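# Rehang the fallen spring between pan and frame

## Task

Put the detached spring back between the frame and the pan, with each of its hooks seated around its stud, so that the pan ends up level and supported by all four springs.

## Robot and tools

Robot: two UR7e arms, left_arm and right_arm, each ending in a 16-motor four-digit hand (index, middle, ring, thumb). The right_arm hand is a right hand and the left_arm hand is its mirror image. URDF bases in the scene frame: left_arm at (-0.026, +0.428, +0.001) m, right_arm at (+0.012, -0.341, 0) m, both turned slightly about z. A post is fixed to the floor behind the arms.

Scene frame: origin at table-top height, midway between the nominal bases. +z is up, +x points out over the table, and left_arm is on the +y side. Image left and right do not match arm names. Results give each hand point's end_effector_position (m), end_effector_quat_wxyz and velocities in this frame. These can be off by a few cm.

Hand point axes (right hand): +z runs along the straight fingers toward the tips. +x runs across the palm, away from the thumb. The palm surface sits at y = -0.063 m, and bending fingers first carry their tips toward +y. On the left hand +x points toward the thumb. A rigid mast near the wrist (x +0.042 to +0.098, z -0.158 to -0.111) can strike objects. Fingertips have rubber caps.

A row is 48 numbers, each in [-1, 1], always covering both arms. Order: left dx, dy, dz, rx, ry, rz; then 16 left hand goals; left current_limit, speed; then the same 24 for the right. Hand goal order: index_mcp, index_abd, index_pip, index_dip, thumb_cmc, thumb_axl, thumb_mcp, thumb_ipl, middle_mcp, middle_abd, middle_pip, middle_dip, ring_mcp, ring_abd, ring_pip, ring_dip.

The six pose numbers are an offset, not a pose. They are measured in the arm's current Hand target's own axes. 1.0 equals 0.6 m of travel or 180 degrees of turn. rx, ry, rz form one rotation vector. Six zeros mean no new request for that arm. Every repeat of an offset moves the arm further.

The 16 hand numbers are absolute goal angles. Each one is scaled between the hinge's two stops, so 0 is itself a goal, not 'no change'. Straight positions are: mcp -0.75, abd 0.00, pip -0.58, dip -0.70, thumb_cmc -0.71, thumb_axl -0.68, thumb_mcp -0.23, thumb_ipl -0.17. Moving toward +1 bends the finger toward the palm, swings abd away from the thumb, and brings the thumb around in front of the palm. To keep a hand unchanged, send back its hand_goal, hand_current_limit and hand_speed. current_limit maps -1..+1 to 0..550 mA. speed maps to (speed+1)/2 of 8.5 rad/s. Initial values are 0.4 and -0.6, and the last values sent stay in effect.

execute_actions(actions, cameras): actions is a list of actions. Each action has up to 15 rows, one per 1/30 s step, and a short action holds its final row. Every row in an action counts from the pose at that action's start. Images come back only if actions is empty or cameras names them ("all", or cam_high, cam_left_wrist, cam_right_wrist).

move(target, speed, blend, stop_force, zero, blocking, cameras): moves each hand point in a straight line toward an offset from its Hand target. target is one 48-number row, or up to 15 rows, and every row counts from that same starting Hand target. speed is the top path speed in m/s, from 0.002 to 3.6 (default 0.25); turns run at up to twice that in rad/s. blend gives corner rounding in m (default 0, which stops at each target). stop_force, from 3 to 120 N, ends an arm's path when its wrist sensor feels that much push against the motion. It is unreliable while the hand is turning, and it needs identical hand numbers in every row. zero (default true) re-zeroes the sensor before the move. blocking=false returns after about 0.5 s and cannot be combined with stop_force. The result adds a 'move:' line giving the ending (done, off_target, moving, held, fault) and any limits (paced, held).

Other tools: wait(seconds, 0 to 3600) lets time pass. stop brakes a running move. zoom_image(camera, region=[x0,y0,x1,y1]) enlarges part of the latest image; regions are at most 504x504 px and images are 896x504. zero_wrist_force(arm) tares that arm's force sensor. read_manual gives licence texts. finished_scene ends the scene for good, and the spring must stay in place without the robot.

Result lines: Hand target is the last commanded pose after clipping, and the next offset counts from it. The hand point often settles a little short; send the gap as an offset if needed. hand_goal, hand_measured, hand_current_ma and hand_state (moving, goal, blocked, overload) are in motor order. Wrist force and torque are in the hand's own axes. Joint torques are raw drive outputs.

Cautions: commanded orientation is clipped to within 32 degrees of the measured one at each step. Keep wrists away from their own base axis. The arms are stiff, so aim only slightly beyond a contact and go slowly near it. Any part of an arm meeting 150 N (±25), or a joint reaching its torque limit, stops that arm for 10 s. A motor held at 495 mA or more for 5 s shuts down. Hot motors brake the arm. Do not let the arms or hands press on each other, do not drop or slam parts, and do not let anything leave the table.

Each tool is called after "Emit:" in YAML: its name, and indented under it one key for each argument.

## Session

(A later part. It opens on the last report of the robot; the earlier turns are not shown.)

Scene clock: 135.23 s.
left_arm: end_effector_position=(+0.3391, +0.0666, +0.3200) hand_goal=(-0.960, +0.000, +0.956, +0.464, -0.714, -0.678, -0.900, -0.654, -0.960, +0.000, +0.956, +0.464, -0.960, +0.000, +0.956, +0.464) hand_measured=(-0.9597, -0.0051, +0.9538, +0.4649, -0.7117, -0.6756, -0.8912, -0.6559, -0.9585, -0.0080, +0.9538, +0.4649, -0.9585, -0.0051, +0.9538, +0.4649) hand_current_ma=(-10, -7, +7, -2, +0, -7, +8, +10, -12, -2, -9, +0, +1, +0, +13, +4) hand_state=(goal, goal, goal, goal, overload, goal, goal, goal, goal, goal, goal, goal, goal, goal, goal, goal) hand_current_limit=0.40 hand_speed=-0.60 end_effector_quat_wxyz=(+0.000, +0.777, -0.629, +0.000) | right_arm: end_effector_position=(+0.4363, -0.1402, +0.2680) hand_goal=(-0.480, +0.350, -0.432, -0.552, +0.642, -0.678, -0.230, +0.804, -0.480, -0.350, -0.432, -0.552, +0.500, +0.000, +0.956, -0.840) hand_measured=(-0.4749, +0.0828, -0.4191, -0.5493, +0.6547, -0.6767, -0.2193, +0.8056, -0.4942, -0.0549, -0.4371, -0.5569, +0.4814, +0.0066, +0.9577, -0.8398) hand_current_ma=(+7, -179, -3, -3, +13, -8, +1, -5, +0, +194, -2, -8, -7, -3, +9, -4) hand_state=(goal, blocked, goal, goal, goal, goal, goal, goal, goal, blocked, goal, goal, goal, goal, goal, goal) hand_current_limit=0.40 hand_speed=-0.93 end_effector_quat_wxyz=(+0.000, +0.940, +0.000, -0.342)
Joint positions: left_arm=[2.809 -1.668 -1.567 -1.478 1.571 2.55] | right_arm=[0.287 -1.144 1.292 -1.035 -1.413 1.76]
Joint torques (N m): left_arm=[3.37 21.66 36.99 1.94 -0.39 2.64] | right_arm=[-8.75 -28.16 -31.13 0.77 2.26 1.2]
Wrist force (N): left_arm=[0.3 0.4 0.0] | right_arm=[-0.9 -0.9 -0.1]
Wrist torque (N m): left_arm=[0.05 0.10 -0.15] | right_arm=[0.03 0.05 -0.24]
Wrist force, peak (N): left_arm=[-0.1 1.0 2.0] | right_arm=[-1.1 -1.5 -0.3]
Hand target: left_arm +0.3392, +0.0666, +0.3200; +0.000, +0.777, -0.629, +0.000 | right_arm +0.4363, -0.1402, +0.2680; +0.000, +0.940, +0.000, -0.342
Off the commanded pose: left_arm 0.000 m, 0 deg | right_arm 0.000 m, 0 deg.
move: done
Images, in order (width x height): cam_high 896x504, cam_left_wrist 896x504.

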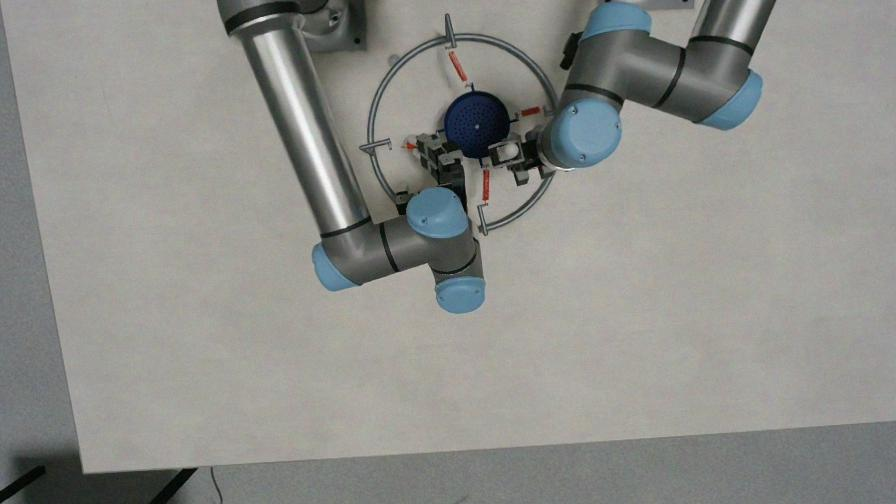

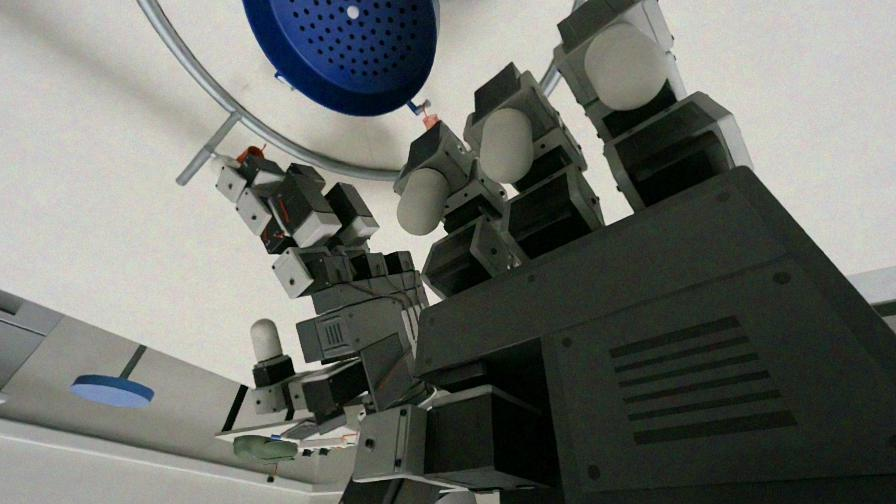

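Emit:
move:
  target: [-0.0338,0.078,0,0,0,0,-0.959,0,0.956,0.464,-0.714,-0.678,-0.899,-0.654,-0.959,0,0.956,0.464,-0.959,0,0.956,0.464,0.4,-0.6,0.0157,-0.0233,0.0575,0,0,0,-0.479,0.35,-0.431,-0.551,0.643,-0.678,-0.23,0.805,-0.479,-0.35,-0.431,-0.551,0.5,0,0.956,-0.84,0.4,-0.93]
  speed: 0.05
  cameras: ["all"]

Emit:
zoom_image:
  camera: "cam_left_wrist"
  region: [240, 80, 400, 180]

Scene clock: 138.37 s.
left_arm: end_effector_position=(+0.2891, +0.0766, +0.3200) hand_goal=(-0.960, +0.000, +0.956, +0.464, -0.714, -0.678, -0.900, -0.654, -0.960, +0.000, +0.956, +0.464, -0.960, +0.000, +0.956, +0.464) hand_measured=(-0.9597, -0.0051, +0.9525, +0.4649, -0.7117, -0.6746, -0.8922, -0.6569, -0.9597, -0.0080, +0.9551, +0.4649, -0.9597, -0.0065, +0.9538, +0.4636) hand_current_ma=(-6, -6, +13, +2, +8, +5, +8, +15, -6, -3, -11, +3, +8, -2, +2, +7) hand_state=(goal, goal, goal, goal, overload, goal, goal, goal, goal, goal, goal, goal, goal, goal, goal, goal) hand_current_limit=0.40 hand_speed=-0.60 end_effector_quat_wxyz=(+0.000, +0.777, -0.629, +0.000) | right_arm: end_effector_position=(+0.4212, -0.1261, +0.2355) hand_goal=(-0.480, +0.350, -0.432, -0.552, +0.642, -0.678, -0.230, +0.804, -0.480, -0.350, -0.432, -0.552, +0.500, +0.000, +0.956, -0.840) hand_measured=(-0.4761, +0.0828, -0.4204, -0.5505, +0.6547, -0.6777, -0.2203, +0.8037, -0.4942, -0.0549, -0.4371, -0.5582, +0.4826, +0.0066, +0.9589, -0.8398) hand_current_ma=(+4, -182, -6, +10, +10, -4, -1, -5, +2, +194, -7, -15, -6, -9, +1, +0) hand_state=(goal, blocked, goal, goal, goal, goal, goal, goal, goal, blocked, goal, goal, goal, goal, goal, goal) hand_current_limit=0.40 hand_speed=-0.93 end_effector_quat_wxyz=(+0.000, +0.940, +0.000, -0.342) end_effector_velocity=(+0.000, +0.000, +0.002) end_effector_angular_velocity=(+0.000, +0.001, -0.001)
Joint positions: left_arm=[2.79 -1.556 -1.684 -1.473 1.571 2.531] | right_arm=[0.315 -1.147 1.381 -1.125 -1.396 1.782]
Joint velocities: left_arm=[within noise] | right_arm=[-0.001 0 -0.004 0.005 0 0.001]
Joint torques (N m): left_arm=[4.69 14.87 36.84 0.97 -0.11 0.98] | right_arm=[-6.91 -31.69 -31.95 1.4 -0.72 -0.72]
Wrist force (N): left_arm=[0.2 0.4 0.2] | right_arm=[-0.5 -1.2 -0.3]
Wrist torque (N m): left_arm=[0.03 0.10 -0.09] | right_arm=[-0.01 -0.03 -0.25]
Wrist force, peak (N): left_arm=[0.1 1.1 0.2] | right_arm=[-1.2 -1.3 -0.2]
Hand target: left_arm +0.2892, +0.0767, +0.3201; +0.000, +0.777, -0.629, +0.000 | right_arm +0.4213, -0.1262, +0.2355; +0.000, +0.940, +0.000, -0.342
Off the commanded pose: left_arm 0.000 m, 0 deg | right_arm 0.000 m, 0 deg.
move: done

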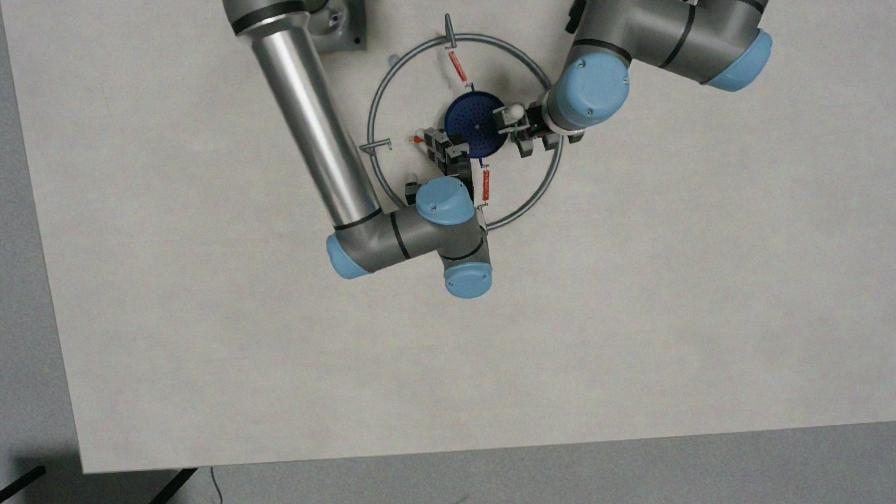

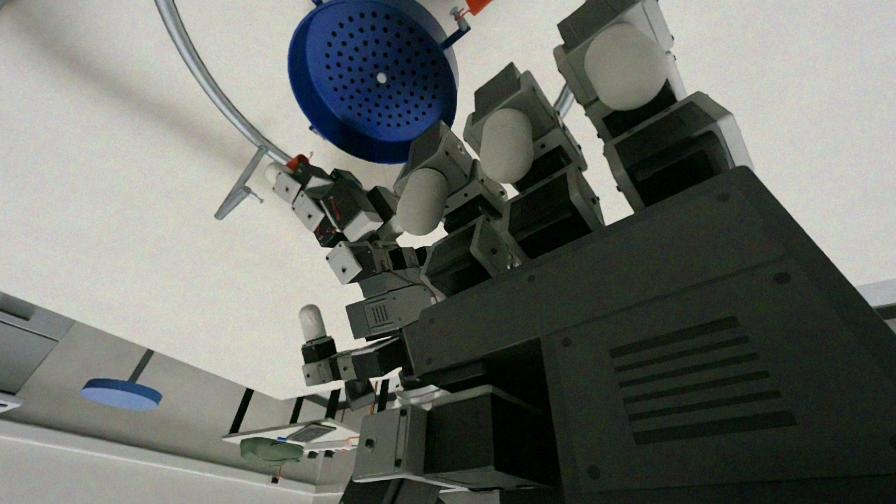

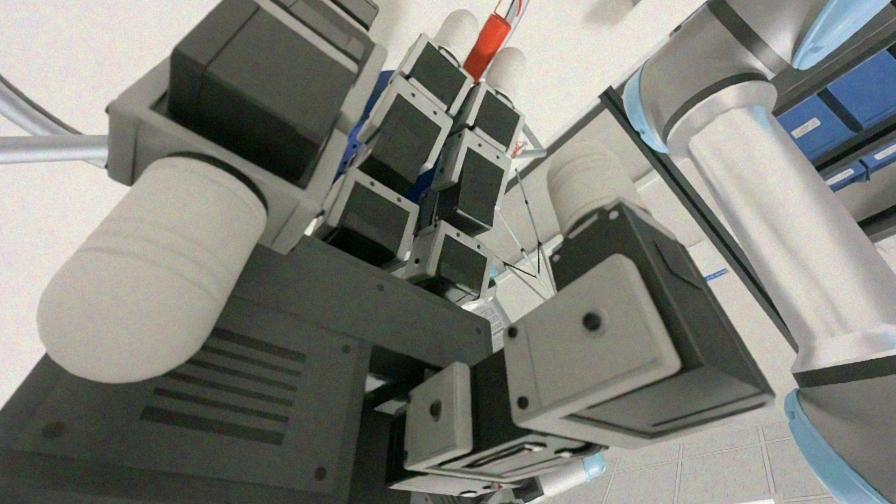

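Scaled by 3.150 from the camera's image (finer frame: 1280x720).

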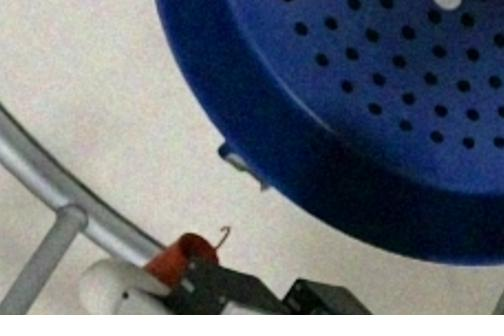

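Emit:
move:
  target:
    - [-0.1327,0.038,-0.1667,0,0,0,-0.959,0,0.956,0.464,-0.714,-0.678,-0.899,-0.654,-0.959,0,0.956,0.464,-0.959,0,0.956,0.464,0.4,-0.6,0,0,0,0,0,0,-0.479,0.35,-0.431,-0.551,0.643,-0.678,-0.23,0.805,-0.479,-0.35,-0.431,-0.551,0.5,0,0.956,-0.84,0.4,-0.93]
    - [-0.1327,0.038,-0.1667,0.5418,-0.1592,0.6492,-0.959,0,0.956,0.464,-0.714,-0.678,-0.899,-0.654,-0.959,0,0.956,0.464,-0.959,0,0.956,0.464,0.4,-0.6,0,0,0,0,0,0,-0.479,0.35,-0.431,-0.551,0.643,-0.678,-0.23,0.805,-0.479,-0.35,-0.431,-0.551,0.5,0,0.956,-0.84,0.4,-0.93]
    - [0.2052,-0.0277,0.0033,0.5418,-0.1592,0.6492,-0.959,0,0.956,0.464,-0.714,-0.678,-0.899,-0.654,-0.959,0,0.956,0.464,-0.959,0,0.956,0.464,0.4,-0.6,0,0,0,0,0,0,-0.479,0.35,-0.431,-0.551,0.643,-0.678,-0.23,0.805,-0.479,-0.35,-0.431,-0.551,0.5,0,0.956,-0.84,0.4,-0.93]
  speed: [0.25,0.6,0.15]
  cameras: ["cam_left_wrist","cam_high"]

Emit:
zoom_image:
  camera: "cam_left_wrist"
  region: [200, 80, 400, 240]

Scene clock: 143.13 s.
left_arm: end_effector_position=(+0.2502, +0.1497, +0.4208) hand_goal=(-0.960, +0.000, +0.956, +0.464, -0.714, -0.678, -0.900, -0.654, -0.960, +0.000, +0.956, +0.464, -0.960, +0.000, +0.956, +0.464) hand_measured=(-0.9573, -0.0051, +0.9525, +0.4636, -0.6991, -0.6798, -0.8922, -0.6521, -0.9573, -0.0080, +0.9551, +0.4649, -0.9573, -0.0065, +0.9538, +0.4636) hand_current_ma=(-4, -5, -1, -1, -11, +0, +2, +1, -6, -11, -13, -7, +13, +6, +13, +2) hand_state=(goal, goal, goal, goal, overload, goal, goal, goal, goal, goal, goal, goal, goal, goal, goal, goal) hand_current_limit=0.40 hand_speed=-0.60 end_effector_quat_wxyz=(+0.269, -0.486, +0.824, -0.110) | right_arm: end_effector_position=(+0.4213, -0.1262, +0.2355) hand_goal=(-0.480, +0.350, -0.432, -0.552, +0.642, -0.678, -0.230, +0.804, -0.480, -0.350, -0.432, -0.552, +0.500, +0.000, +0.956, -0.840) hand_measured=(-0.4749, +0.0828, -0.4191, -0.5505, +0.6547, -0.6767, -0.2203, +0.8047, -0.4954, -0.0549, -0.4358, -0.5582, +0.4826, +0.0066, +0.9589, -0.8398) hand_current_ma=(+1, -183, +1, +4, +5, -3, -6, -12, -5, +203, -3, -5, -1, -10, +5, -1) hand_state=(goal, blocked, goal, goal, goal, goal, goal, goal, goal, blocked, goal, goal, goal, goal, goal, goal) hand_current_limit=0.40 hand_speed=-0.93 end_effector_quat_wxyz=(+0.000, +0.940, +0.000, -0.342)
Joint positions: left_arm=[2.574 -1.299 -1.738 -1.224 1.965 3.122] | right_arm=[0.314 -1.147 1.381 -1.124 -1.396 1.782]
Joint torques (N m): left_arm=[-2.38 17.21 11.88 2.74 1.9 0.86] | right_arm=[-8.74 -27.4 -30.72 -1.77 -1.9 -2.22]
Wrist force (N): left_arm=[0.6 1.9 0.2] | right_arm=[-0.5 -1.2 -0.1]
Wrist torque (N m): left_arm=[0.17 0.03 -0.34] | right_arm=[-0.04 -0.02 -0.25]
Wrist force, peak (N): left_arm=[2.0 2.3 -1.5] | right_arm=[-0.9 -1.1 -0.2]
Hand target: left_arm +0.2502, +0.1497, +0.4208; +0.269, -0.486, +0.824, -0.110 (not the last commanded pose) | right_arm +0.4213, -0.1262, +0.2355; +0.000, +0.940, +0.000, -0.342
Off the commanded pose: left_arm 0.231 m, 102 deg | right_arm 0.000 m, 0 deg.
move: held (left_arm; a check stopped the path); path passed 1 of 3 targets; limits=held
pose unreachable (left arm): on one or more control steps of this call, first in action 0 (counted from 0), this arm could not follow its commanded pose, so it was not sent that pose on those steps. It may still have moved: this result reports where it is.
cause: moving toward the commanded pose would bring two parts of the arm too close to each other (joints 4 (wrist 1) to 6 (wrist 3) lie between them).
Images, in order (width x height): cam_high 896x504, cam_left_wrist 896x504.

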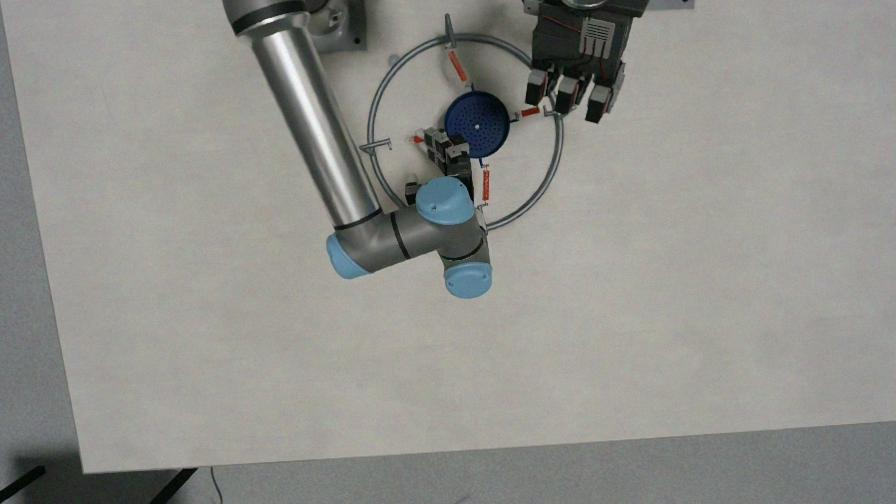

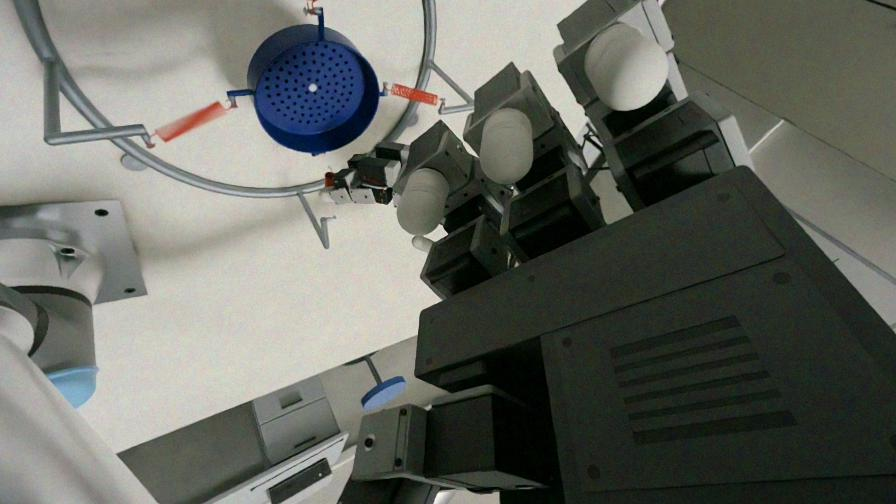

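Scaled by 2.520 from the camera's image (finer frame: 1280x720).

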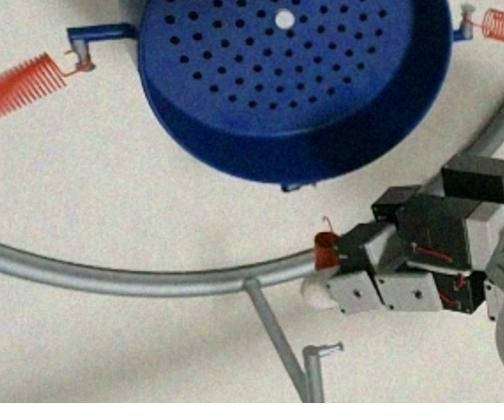

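Emit:
move:
  target:
    - [0,0,0,-0.1976,0.0149,-0.3542,-0.959,0,0.956,0.464,-0.714,-0.678,-0.899,-0.654,-0.959,0,0.956,0.464,-0.959,0,0.956,0.464,0.4,-0.6,0,0,0,0,0,0,-0.479,0.35,-0.431,-0.551,0.643,-0.678,-0.23,0.805,-0.479,-0.35,-0.431,-0.551,0.5,0,0.956,-0.84,0.4,-0.93]
    - [0.159,-0.0853,0.1915,-0.1976,0.0149,-0.3542,-0.959,0,0.956,0.464,-0.714,-0.678,-0.899,-0.654,-0.959,0,0.956,0.464,-0.959,0,0.956,0.464,0.4,-0.6,0,0,0,0,0,0,-0.479,0.35,-0.431,-0.551,0.643,-0.678,-0.23,0.805,-0.479,-0.35,-0.431,-0.551,0.5,0,0.956,-0.84,0.4,-0.93]
  speed: [0.5,0.15]
  cameras: ["cam_left_wrist","cam_high"]

Emit:
zoom_image:
  camera: "cam_left_wrist"
  region: [180, 0, 340, 110]

Scene clock: 147.93 s.
left_arm: end_effector_position=(+0.3148, +0.0511, +0.3160) hand_goal=(-0.960, +0.000, +0.956, +0.464, -0.714, -0.678, -0.900, -0.654, -0.960, +0.000, +0.956, +0.464, -0.960, +0.000, +0.956, +0.464) hand_measured=(-0.9573, -0.0051, +0.9525, +0.4636, -0.6991, -0.6798, -0.8922, -0.6559, -0.9573, -0.0080, +0.9538, +0.4662, -0.9585, -0.0065, +0.9525, +0.4649) hand_current_ma=(+3, -10, +6, +5, +1, -11, +18, +8, -7, +1, -5, +4, +7, +1, -1, +15) hand_state=(goal, goal, goal, goal, overload, goal, goal, goal, goal, goal, goal, goal, goal, goal, goal, goal) hand_current_limit=0.40 hand_speed=-0.60 end_effector_quat_wxyz=(+0.000, +0.894, -0.447, +0.000) | right_arm: end_effector_position=(+0.4213, -0.1262, +0.2355) hand_goal=(-0.480, +0.350, -0.432, -0.552, +0.642, -0.678, -0.230, +0.804, -0.480, -0.350, -0.432, -0.552, +0.500, +0.000, +0.956, -0.840) hand_measured=(-0.4749, +0.0828, -0.4191, -0.5505, +0.6547, -0.6767, -0.2203, +0.8047, -0.4942, -0.0564, -0.4371, -0.5569, +0.4814, +0.0066, +0.9589, -0.8385) hand_current_ma=(+5, -174, -9, +5, +9, -2, -2, -1, -8, +190, -3, -4, -2, -7, +10, -2) hand_state=(goal, blocked, goal, goal, goal, goal, goal, goal, goal, blocked, goal, goal, goal, goal, goal, goal) hand_current_limit=0.40 hand_speed=-0.93 end_effector_quat_wxyz=(+0.000, +0.940, +0.000, -0.342)
Joint positions: left_arm=[2.798 -1.555 -1.695 -1.463 1.571 2.106] | right_arm=[0.314 -1.147 1.381 -1.124 -1.396 1.782]
Joint torques (N m): left_arm=[6.91 14.73 25.5 2.19 1.12 2.57] | right_arm=[-8.66 -27.08 -30.25 -1.78 -1.88 -2.19]
Wrist force (N): left_arm=[0.3 0.3 0.1] | right_arm=[-0.6 -0.7 -0.1]
Wrist torque (N m): left_arm=[0.01 0.10 -0.13] | right_arm=[0.03 -0.01 -0.25]
Wrist force, peak (N): left_arm=[0.7 1.8 -0.1] | right_arm=[-1.0 -1.1 -0.3]
Hand target: left_arm +0.3149, +0.0512, +0.3158; +0.000, +0.894, -0.447, +0.000 | right_arm +0.4213, -0.1262, +0.2355; +0.000, +0.940, +0.000, -0.342
Off the commanded pose: left_arm 0.000 m, 0 deg | right_arm 0.000 m, 0 deg.
move: done
Images, in order (width x height): cam_high 896x504, cam_left_wrist 896x504.

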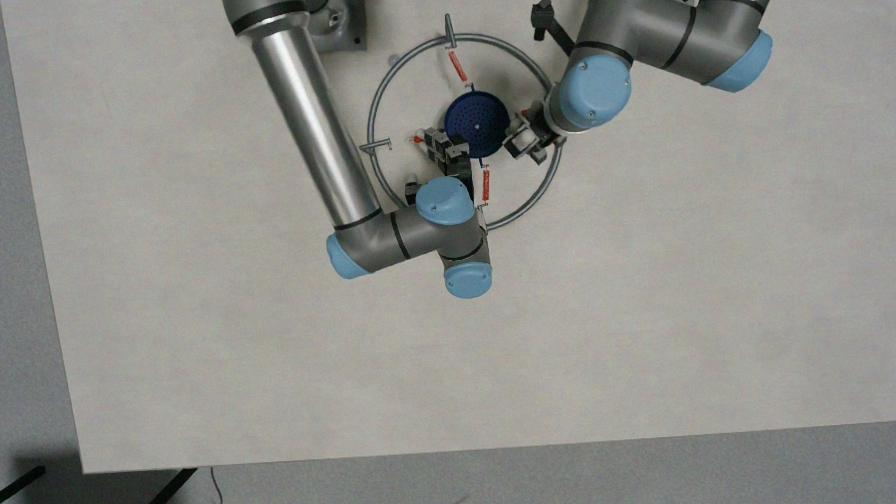

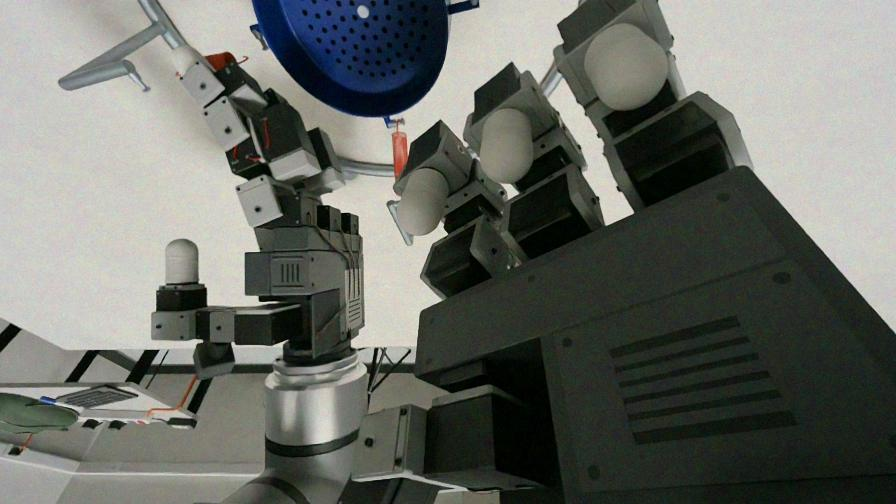

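Scaled by 3.150 from the camera's image (finer frame: 1280x720).

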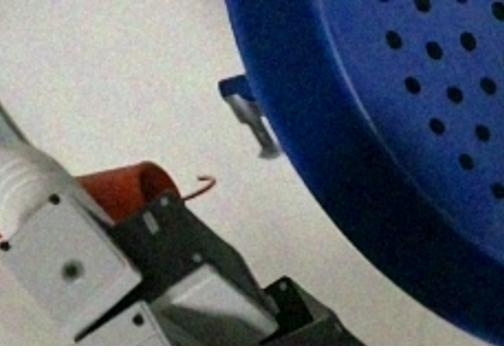

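Emit:
zoom_image:
  camera: "cam_high"
  region: [380, 110, 460, 170]

Emit:
zoom_image:
  camera: "cam_left_wrist"
  region: [180, 20, 280, 80]

Scaled by 6.300 from the camera's image (finer frame: 1280x720).

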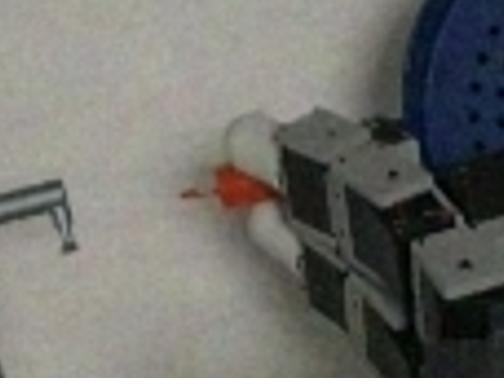

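Scaled by 5.040 from the camera's image (finer frame: 1280x720).

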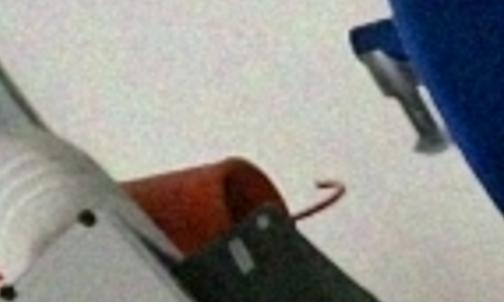

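Emit:
move:
  target: [0,0,0,0,0,0,-0.959,0,0.956,0.464,-0.714,-0.678,-0.899,-0.654,-0.959,0,0.956,0.464,-0.959,0,0.956,0.464,0.4,-0.6,0.0077,-0.0158,0.0197,0,0,0,-0.479,0.35,-0.431,-0.551,0.643,-0.678,-0.23,0.805,-0.479,-0.35,-0.431,-0.551,0.5,0,0.956,-0.84,0.4,-0.93]
  speed: 0.03
  cameras: ["cam_left_wrist"]

Emit:
zoom_image:
  camera: "cam_left_wrist"
  region: [200, 10, 300, 70]

Scene clock: 153.53 s.
left_arm: end_effector_position=(+0.3149, +0.0512, +0.3158) hand_goal=(-0.960, +0.000, +0.956, +0.464, -0.714, -0.678, -0.900, -0.654, -0.960, +0.000, +0.956, +0.464, -0.960, +0.000, +0.956, +0.464) hand_measured=(-0.9585, -0.0051, +0.9525, +0.4649, -0.7004, -0.6798, -0.8922, -0.6559, -0.9585, -0.0080, +0.9538, +0.4649, -0.9573, -0.0065, +0.9538, +0.4649) hand_current_ma=(+2, -1, -3, +2, +6, -2, +10, -5, -4, -2, -9, +5, +9, +2, +13, +16) hand_state=(goal, goal, goal, goal, overload, goal, goal, goal, goal, goal, goal, goal, goal, goal, goal, goal) hand_current_limit=0.40 hand_speed=-0.60 end_effector_quat_wxyz=(+0.000, +0.894, -0.447, +0.000) | right_arm: end_effector_position=(+0.4172, -0.1166, +0.2233) hand_goal=(-0.480, +0.350, -0.432, -0.552, +0.642, -0.678, -0.230, +0.804, -0.480, -0.350, -0.432, -0.552, +0.500, +0.000, +0.956, -0.840) hand_measured=(-0.4749, +0.0828, -0.4204, -0.5505, +0.6547, -0.6777, -0.2203, +0.8047, -0.4942, -0.0549, -0.4371, -0.5569, +0.4814, +0.0066, +0.9589, -0.8398) hand_current_ma=(+3, -174, -7, -2, +4, -3, -6, -3, -2, +193, -4, -10, -13, -3, +4, -10) hand_state=(goal, blocked, goal, goal, goal, goal, goal, goal, goal, blocked, goal, goal, goal, goal, goal, goal) hand_current_limit=0.40 hand_speed=-0.93 end_effector_quat_wxyz=(+0.000, +0.940, +0.000, -0.342) end_effector_velocity=(+0.000, -0.001, +0.002) end_effector_angular_velocity=(+0.000, +0.003, -0.003)
Joint positions: left_arm=[2.798 -1.555 -1.696 -1.462 1.571 2.106] | right_arm=[0.331 -1.138 1.4 -1.155 -1.386 1.795]
Joint velocities: left_arm=[within noise] | right_arm=[-0.002 0 -0.003 0.006 0.001 0]
Joint torques (N m): left_arm=[10.48 14.52 11.73 4.78 1.26 2.93] | right_arm=[-6.83 -43.81 -28.89 1.08 -0.45 -0.36]
Wrist force (N): left_arm=[0.2 0.3 0.1] | right_arm=[-0.6 -1.1 0.0]
Wrist torque (N m): left_arm=[0.01 0.11 -0.14] | right_arm=[-0.03 0.00 -0.25]
Wrist force, peak (N): left_arm=[0.4 0.4 0.3] | right_arm=[-0.9 -1.2 -0.2]
Hand target: left_arm +0.3149, +0.0512, +0.3158; +0.000, +0.894, -0.447, +0.000 | right_arm +0.4173, -0.1168, +0.2235; +0.000, +0.940, +0.000, -0.342
Off the commanded pose: left_arm 0.000 m, 0 deg | right_arm 0.000 m, 0 deg.
move: done

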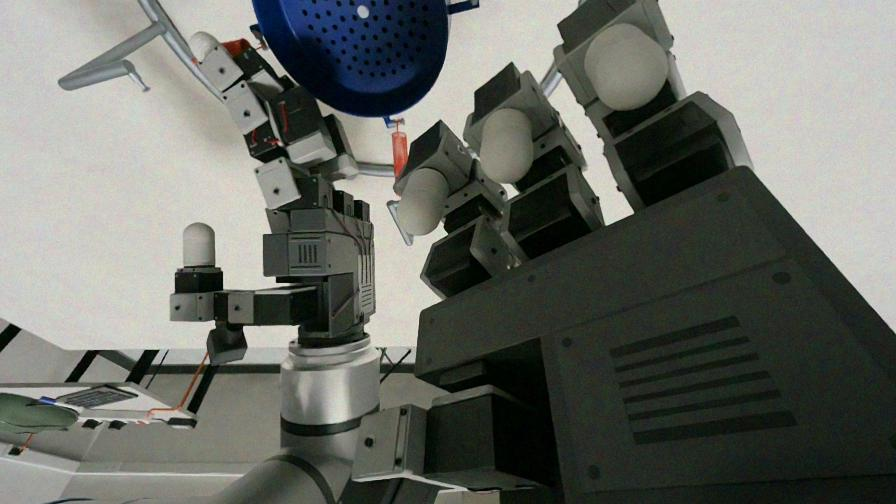

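Scaled by 5.040 from the camera's image (finer frame: 1280x720).

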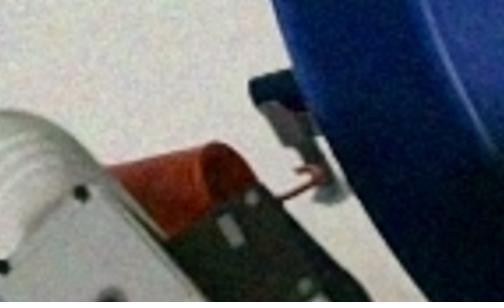

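Emit:
move:
  target: [0,0,0,0,0,0,-0.959,0,0.956,0.464,-0.714,-0.678,-0.899,-0.654,-0.959,0,0.956,0.464,-0.959,0,0.956,0.464,0.4,-0.6,0.0133,0.0033,0.0106,0,0,0,-0.479,0.35,-0.431,-0.551,0.643,-0.678,-0.23,0.805,-0.479,-0.35,-0.431,-0.551,0.5,0,0.956,-0.84,0.4,-0.93]
  speed: 0.02
  cameras: ["cam_left_wrist"]

Emit:
zoom_image:
  camera: "cam_left_wrist"
  region: [220, 20, 290, 62]

Scene clock: 154.93 s.
left_arm: end_effector_position=(+0.3149, +0.0512, +0.3158) hand_goal=(-0.960, +0.000, +0.956, +0.464, -0.714, -0.678, -0.900, -0.654, -0.960, +0.000, +0.956, +0.464, -0.960, +0.000, +0.956, +0.464) hand_measured=(-0.9573, -0.0051, +0.9525, +0.4636, -0.7004, -0.6798, -0.8922, -0.6559, -0.9585, -0.0080, +0.9538, +0.4649, -0.9585, -0.0051, +0.9538, +0.4649) hand_current_ma=(+0, -8, -1, +2, +4, -3, +11, +10, +4, +5, -10, +0, +0, +3, +6, +17) hand_state=(goal, goal, goal, goal, overload, goal, goal, goal, goal, goal, goal, goal, goal, goal, goal, goal) hand_current_limit=0.40 hand_speed=-0.60 end_effector_quat_wxyz=(+0.000, +0.894, -0.447, +0.000) | right_arm: end_effector_position=(+0.4193, -0.1188, +0.2133) hand_goal=(-0.480, +0.350, -0.432, -0.552, +0.642, -0.678, -0.230, +0.804, -0.480, -0.350, -0.432, -0.552, +0.500, +0.000, +0.956, -0.840) hand_measured=(-0.4749, +0.0828, -0.4191, -0.5505, +0.6547, -0.6767, -0.2203, +0.8047, -0.4942, -0.0549, -0.4371, -0.5582, +0.4814, +0.0081, +0.9577, -0.8398) hand_current_ma=(+0, -186, -4, +4, -1, -12, -7, -11, -1, +200, +10, -9, -3, -3, +8, +5) hand_state=(goal, blocked, goal, goal, goal, goal, goal, goal, goal, blocked, goal, goal, goal, goal, goal, goal) hand_current_limit=0.40 hand_speed=-0.93 end_effector_quat_wxyz=(+0.000, +0.940, +0.000, -0.342)
Joint positions: left_arm=[2.798 -1.555 -1.696 -1.462 1.571 2.106] | right_arm=[0.327 -1.13 1.414 -1.177 -1.389 1.791]
Joint torques (N m): left_arm=[11.04 14.72 10.82 4.58 1.31 3.11] | right_arm=[-1.91 -43.3 -26.29 1.26 -1.38 -1.57]
Wrist force (N): left_arm=[0.3 0.3 0.2] | right_arm=[-0.4 -0.9 -0.2]
Wrist torque (N m): left_arm=[0.02 0.10 -0.14] | right_arm=[0.01 -0.02 -0.02]
Wrist force, peak (N): left_arm=[0.4 0.3 0.2] | right_arm=[-1.0 -1.0 -0.4]
Hand target: left_arm +0.3149, +0.0512, +0.3158; +0.000, +0.894, -0.447, +0.000 | right_arm +0.4193, -0.1187, +0.2135; +0.000, +0.940, +0.000, -0.342
Off the commanded pose: left_arm 0.000 m, 0 deg | right_arm 0.000 m, 0 deg.
move: done

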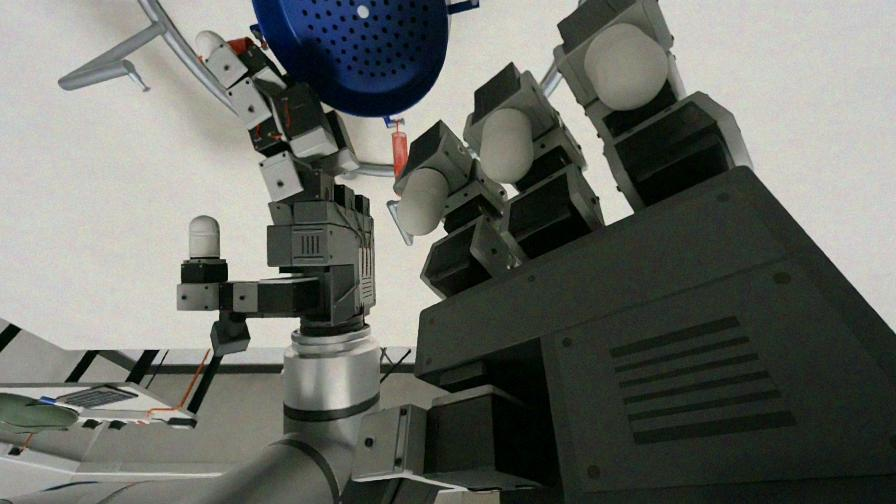

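Scaled by 7.200 from the camera's image (finer frame: 1280x720).

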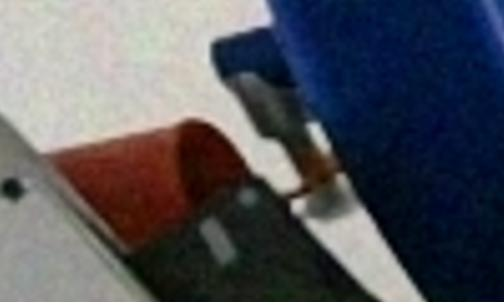

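Emit:
move:
  target: [0,0,0,0,0,0,-0.959,0,0.956,0.464,-0.714,-0.678,-0.899,-0.654,-0.959,0,0.956,0.464,-0.959,0,0.956,0.464,0.4,-0.6,0.0096,0,0.0115,0,0,0,-0.479,0.35,-0.431,-0.551,0.643,-0.678,-0.23,0.805,-0.479,-0.35,-0.431,-0.551,0.5,0,0.956,-0.84,0.4,-0.93]
  speed: 0.02
  cameras: ["cam_left_wrist","cam_high"]

Emit:
zoom_image:
  camera: "cam_left_wrist"
  region: [220, 20, 290, 62]

Emit:
zoom_image:
  camera: "cam_high"
  region: [380, 110, 460, 170]

Scene clock: 155.97 s.
left_arm: end_effector_position=(+0.3149, +0.0512, +0.3158) hand_goal=(-0.960, +0.000, +0.956, +0.464, -0.714, -0.678, -0.900, -0.654, -0.960, +0.000, +0.956, +0.464, -0.960, +0.000, +0.956, +0.464) hand_measured=(-0.9585, -0.0051, +0.9538, +0.4636, -0.7004, -0.6798, -0.8922, -0.6559, -0.9585, -0.0080, +0.9538, +0.4649, -0.9573, -0.0065, +0.9538, +0.4636) hand_current_ma=(-4, -2, +2, -5, -5, -12, +14, +0, -8, -4, -9, -3, +4, +2, -2, +2) hand_state=(goal, goal, goal, goal, overload, goal, goal, goal, goal, goal, goal, goal, goal, goal, goal, goal) hand_current_limit=0.40 hand_speed=-0.60 end_effector_quat_wxyz=(+0.000, +0.894, -0.447, +0.000) | right_arm: end_effector_position=(+0.4193, -0.1187, +0.2043) hand_goal=(-0.480, +0.350, -0.432, -0.552, +0.642, -0.678, -0.230, +0.804, -0.480, -0.350, -0.432, -0.552, +0.500, +0.000, +0.956, -0.840) hand_measured=(-0.4749, +0.0843, -0.4191, -0.5505, +0.6547, -0.6767, -0.2203, +0.8047, -0.4966, -0.0564, -0.4384, -0.5569, +0.4814, +0.0081, +0.9577, -0.8410) hand_current_ma=(+3, -174, -5, +6, +13, -5, -4, -1, +0, +190, +0, -11, -9, +0, +11, -4) hand_state=(goal, blocked, goal, goal, goal, goal, goal, goal, goal, blocked, goal, goal, goal, goal, goal, goal) hand_current_limit=0.40 hand_speed=-0.93 end_effector_quat_wxyz=(+0.000, +0.940, +0.000, -0.342) end_effector_velocity=(+0.000, +0.000, +0.001) end_effector_angular_velocity=(-0.002, +0.003, -0.001)
Joint positions: left_arm=[2.798 -1.555 -1.696 -1.462 1.571 2.106] | right_arm=[0.327 -1.123 1.429 -1.198 -1.388 1.791]
Joint velocities: left_arm=[within noise] | right_arm=[0 0 -0.002 0.005 0 0.001]
Joint torques (N m): left_arm=[9.95 15.36 10.77 4.64 1.17 3.12] | right_arm=[4.69 -39.62 -27.49 1.19 1.96 2.23]
Wrist force (N): left_arm=[0.3 0.5 0.2] | right_arm=[-0.9 -1.0 -0.8]
Wrist torque (N m): left_arm=[0.03 0.10 -0.14] | right_arm=[0.05 0.05 -0.05]
Wrist force, peak (N): left_arm=[0.4 0.4 0.4] | right_arm=[-0.9 -1.0 -0.8]
Hand target: left_arm +0.3149, +0.0512, +0.3158; +0.000, +0.894, -0.447, +0.000 | right_arm +0.4193, -0.1187, +0.2045; +0.000, +0.940, +0.000, -0.342
Off the commanded pose: left_arm 0.000 m, 0 deg | right_arm 0.000 m, 0 deg.
move: done
Images, in order (width x height): cam_high 896x504, cam_left_wrist 896x504.

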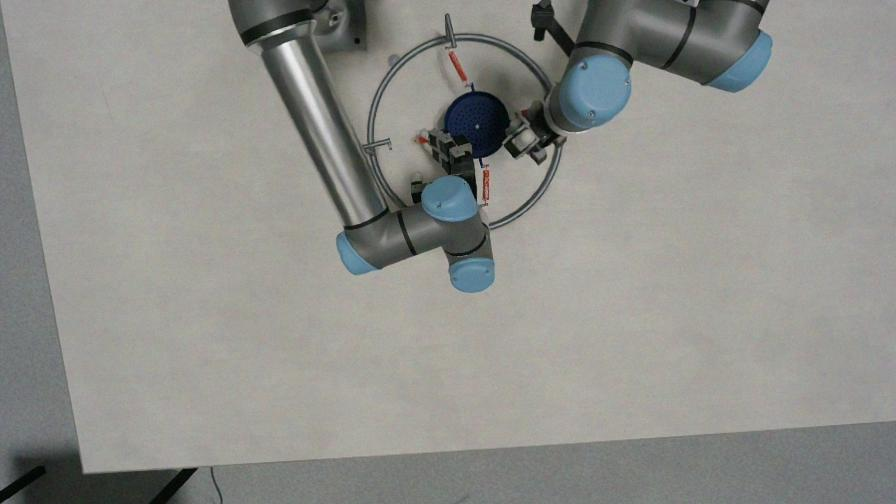

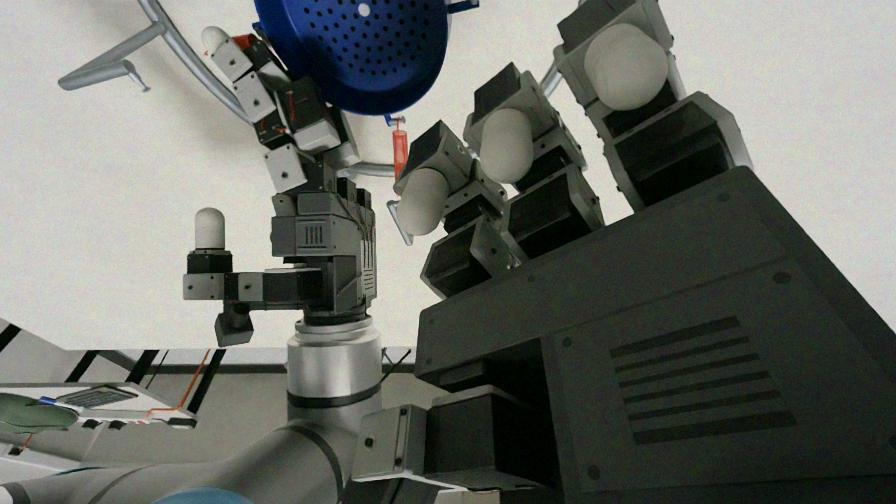

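Scaled by 7.200 from the camera's image (finer frame: 1280x720).

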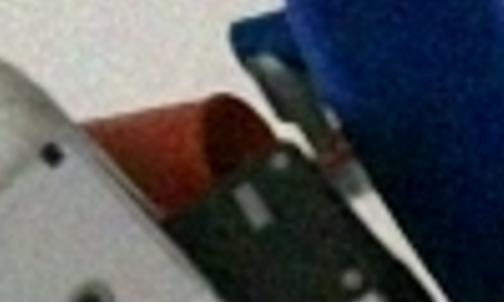

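Scaled by 6.300 from the camera's image (finer frame: 1280x720).

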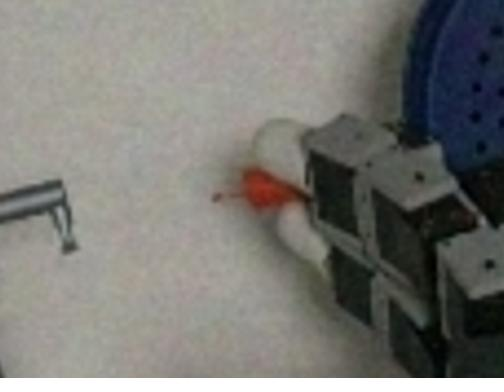

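Emit:
move:
  target: [0,0,0,0,0,0,-0.959,0,0.956,0.464,-0.714,-0.678,-0.899,-0.654,-0.959,0,0.956,0.464,-0.959,0,0.956,0.464,0.4,-0.6,0,0.0167,0,0,0,0,-0.479,0.35,-0.431,-0.551,0.643,-0.678,-0.23,0.805,-0.479,-0.35,-0.431,-0.551,0.5,0,0.956,-0.84,0.4,-0.93]
  speed: 0.02
  cameras: ["cam_left_wrist"]

Emit:
zoom_image:
  camera: "cam_left_wrist"
  region: [220, 20, 290, 62]

Scene clock: 157.37 s.
left_arm: end_effector_position=(+0.3149, +0.0512, +0.3158) hand_goal=(-0.960, +0.000, +0.956, +0.464, -0.714, -0.678, -0.900, -0.654, -0.960, +0.000, +0.956, +0.464, -0.960, +0.000, +0.956, +0.464) hand_measured=(-0.9585, -0.0065, +0.9538, +0.4636, -0.7004, -0.6809, -0.8922, -0.6559, -0.9573, -0.0080, +0.9538, +0.4649, -0.9585, -0.0065, +0.9538, +0.4649) hand_current_ma=(+2, -12, -1, +3, +1, -7, +16, -11, -3, -3, -5, +4, +1, +4, +5, +10) hand_state=(goal, goal, goal, goal, overload, goal, goal, goal, goal, goal, goal, goal, goal, goal, goal, goal) hand_current_limit=0.40 hand_speed=-0.60 end_effector_quat_wxyz=(+0.000, +0.894, -0.447, +0.000) | right_arm: end_effector_position=(+0.4193, -0.1289, +0.2045) hand_goal=(-0.480, +0.350, -0.432, -0.552, +0.642, -0.678, -0.230, +0.804, -0.480, -0.350, -0.432, -0.552, +0.500, +0.000, +0.956, -0.840) hand_measured=(-0.4737, +0.0858, -0.4191, -0.5505, +0.6547, -0.6767, -0.2203, +0.8047, -0.5014, -0.0549, -0.4384, -0.5582, +0.4826, +0.0066, +0.9589, -0.8410) hand_current_ma=(-2, -173, -5, +9, +4, -1, +0, -1, -4, +189, +4, -4, -9, -6, -1, -7) hand_state=(goal, blocked, goal, goal, goal, goal, goal, goal, blocked, blocked, goal, goal, goal, goal, goal, goal) hand_current_limit=0.40 hand_speed=-0.93 end_effector_quat_wxyz=(+0.000, +0.940, +0.000, -0.342)
Joint positions: left_arm=[2.798 -1.555 -1.696 -1.462 1.571 2.106] | right_arm=[0.311 -1.134 1.444 -1.2 -1.398 1.779]
Joint torques (N m): left_arm=[10.76 14.32 11 4.87 1.29 3.1] | right_arm=[4.6 -29.67 -26.77 -1.64 0.56 0.67]
Wrist force (N): left_arm=[0.2 0.3 0.3] | right_arm=[-0.4 -0.8 -0.2]
Wrist torque (N m): left_arm=[-0.01 0.12 -0.14] | right_arm=[0.01 0.01 0.00]
Wrist force, peak (N): left_arm=[0.5 0.4 0.1] | right_arm=[-1.3 -1.5 -0.8]
Hand target: left_arm +0.3149, +0.0512, +0.3158; +0.000, +0.894, -0.447, +0.000 | right_arm +0.4193, -0.1288, +0.2045; +0.000, +0.940, +0.000, -0.342
Off the commanded pose: left_arm 0.000 m, 0 deg | right_arm 0.000 m, 0 deg.
move: done

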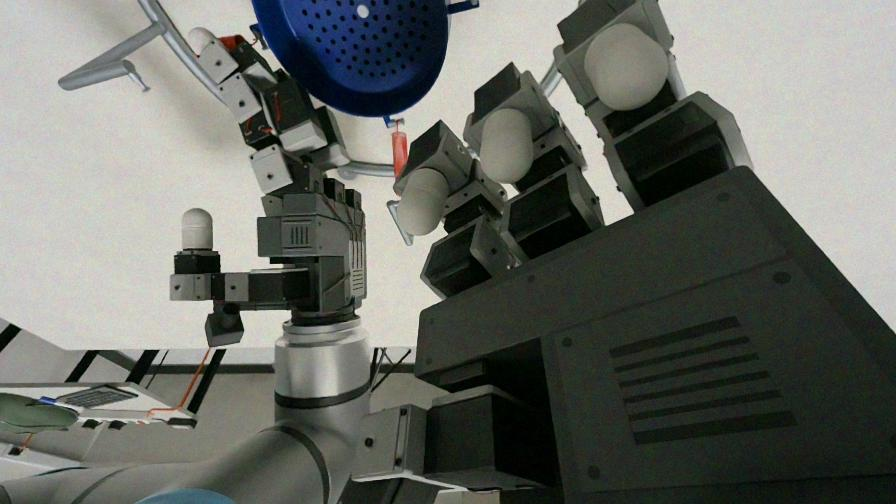

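Scaled by 7.200 from the camera's image (finer frame: 1280x720).

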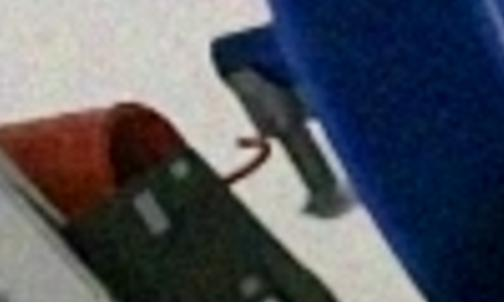

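Emit:
move:
  target:
    - [0,0,0,0,0,0,-0.959,0,0.956,0.464,-0.714,-0.678,-0.899,-0.654,-0.959,0,0.956,0.464,-0.959,0,0.956,0.464,0.4,-0.6,-0.0129,0,-0.0153,0,0,0,-0.479,0.35,-0.431,-0.551,0.643,-0.678,-0.23,0.805,-0.479,-0.35,-0.431,-0.551,0.5,0,0.956,-0.84,0.4,-0.93]
    - [0,0,0,0,0,0,-0.959,0,0.956,0.464,-0.714,-0.678,-0.899,-0.654,-0.959,0,0.956,0.464,-0.959,0,0.956,0.464,0.4,-0.6,-0.0129,-0.019,-0.0153,0,0,0,-0.479,0.35,-0.431,-0.551,0.643,-0.678,-0.23,0.805,-0.479,-0.35,-0.431,-0.551,0.5,0,0.956,-0.84,0.4,-0.93]
    - [0,0,0,0,0,0,-0.959,0,0.956,0.464,-0.714,-0.678,-0.899,-0.654,-0.959,0,0.956,0.464,-0.959,0,0.956,0.464,0.4,-0.6,0,-0.019,0,0,0,0,-0.479,0.35,-0.431,-0.551,0.643,-0.678,-0.23,0.805,-0.479,-0.35,-0.431,-0.551,0.5,0,0.956,-0.84,0.4,-0.93]
  speed: 0.025
  cameras: ["cam_left_wrist"]

Emit:
zoom_image:
  camera: "cam_left_wrist"
  region: [220, 20, 290, 62]

Scene clock: 160.60 s.
left_arm: end_effector_position=(+0.3149, +0.0512, +0.3158) hand_goal=(-0.960, +0.000, +0.956, +0.464, -0.714, -0.678, -0.900, -0.654, -0.960, +0.000, +0.956, +0.464, -0.960, +0.000, +0.956, +0.464) hand_measured=(-0.9585, -0.0051, +0.9538, +0.4636, -0.7004, -0.6798, -0.8922, -0.6559, -0.9585, -0.0080, +0.9538, +0.4649, -0.9573, -0.0065, +0.9538, +0.4636) hand_current_ma=(-7, +1, +0, -1, +2, -16, +20, +1, +10, +12, -7, +1, +6, +0, +1, +3) hand_state=(goal, goal, goal, goal, overload, goal, goal, goal, goal, goal, goal, goal, goal, goal, goal, goal) hand_current_limit=0.40 hand_speed=-0.60 end_effector_quat_wxyz=(+0.000, +0.894, -0.447, +0.000) | right_arm: end_effector_position=(+0.4193, -0.1174, +0.2043) hand_goal=(-0.480, +0.350, -0.432, -0.552, +0.642, -0.678, -0.230, +0.804, -0.480, -0.350, -0.432, -0.552, +0.500, +0.000, +0.956, -0.840) hand_measured=(-0.4713, +0.0843, -0.4191, -0.5505, +0.6547, -0.6767, -0.2193, +0.8047, -0.5026, -0.0564, -0.4384, -0.5582, +0.4814, +0.0066, +0.9589, -0.8398) hand_current_ma=(-4, -182, -8, +3, +4, -12, -7, -7, -11, +192, +5, -8, -6, -3, +5, +7) hand_state=(goal, blocked, goal, goal, goal, goal, goal, goal, blocked, blocked, goal, goal, goal, goal, goal, goal) hand_current_limit=0.40 hand_speed=-0.93 end_effector_quat_wxyz=(+0.000, +0.940, +0.000, -0.342) end_effector_velocity=(+0.000, +0.000, +0.001) end_effector_angular_velocity=(-0.002, +0.003, -0.001)
Joint positions: left_arm=[2.798 -1.555 -1.696 -1.462 1.571 2.106] | right_arm=[0.329 -1.122 1.427 -1.197 -1.387 1.793]
Joint velocities: left_arm=[within noise] | right_arm=[0 0 -0.003 0.005 0 0.001]
Joint torques (N m): left_arm=[10.27 14.86 10.82 4.68 1.19 2.97] | right_arm=[-8.87 -44 -30.01 1.26 -2.04 -2.13]
Wrist force (N): left_arm=[0.3 0.4 0.2] | right_arm=[-1.0 -0.5 -0.8]
Wrist torque (N m): left_arm=[0.02 0.10 -0.13] | right_arm=[0.08 0.05 -0.24]
Wrist force, peak (N): left_arm=[0.4 0.5 0.3] | right_arm=[-0.8 -1.4 -0.1]
Hand target: left_arm +0.3149, +0.0512, +0.3158; +0.000, +0.894, -0.447, +0.000 | right_arm +0.4193, -0.1174, +0.2045; +0.000, +0.940, +0.000, -0.342
Off the commanded pose: left_arm 0.000 m, 0 deg | right_arm 0.000 m, 0 deg.
move: done

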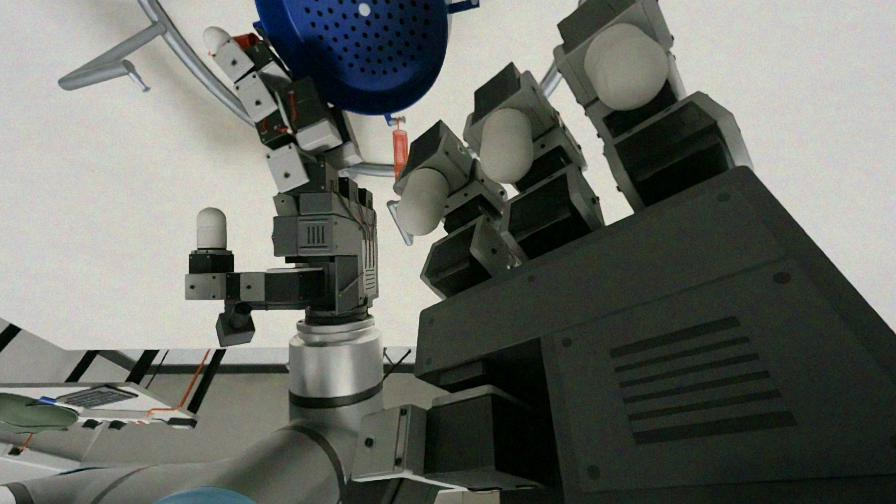

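Scaled by 7.200 from the camera's image (finer frame: 1280x720).

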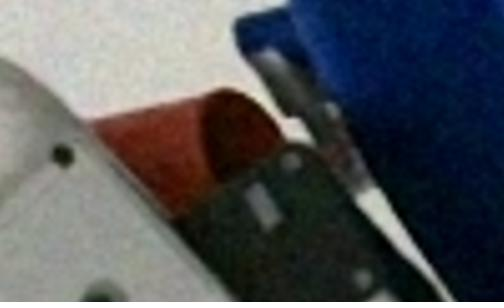

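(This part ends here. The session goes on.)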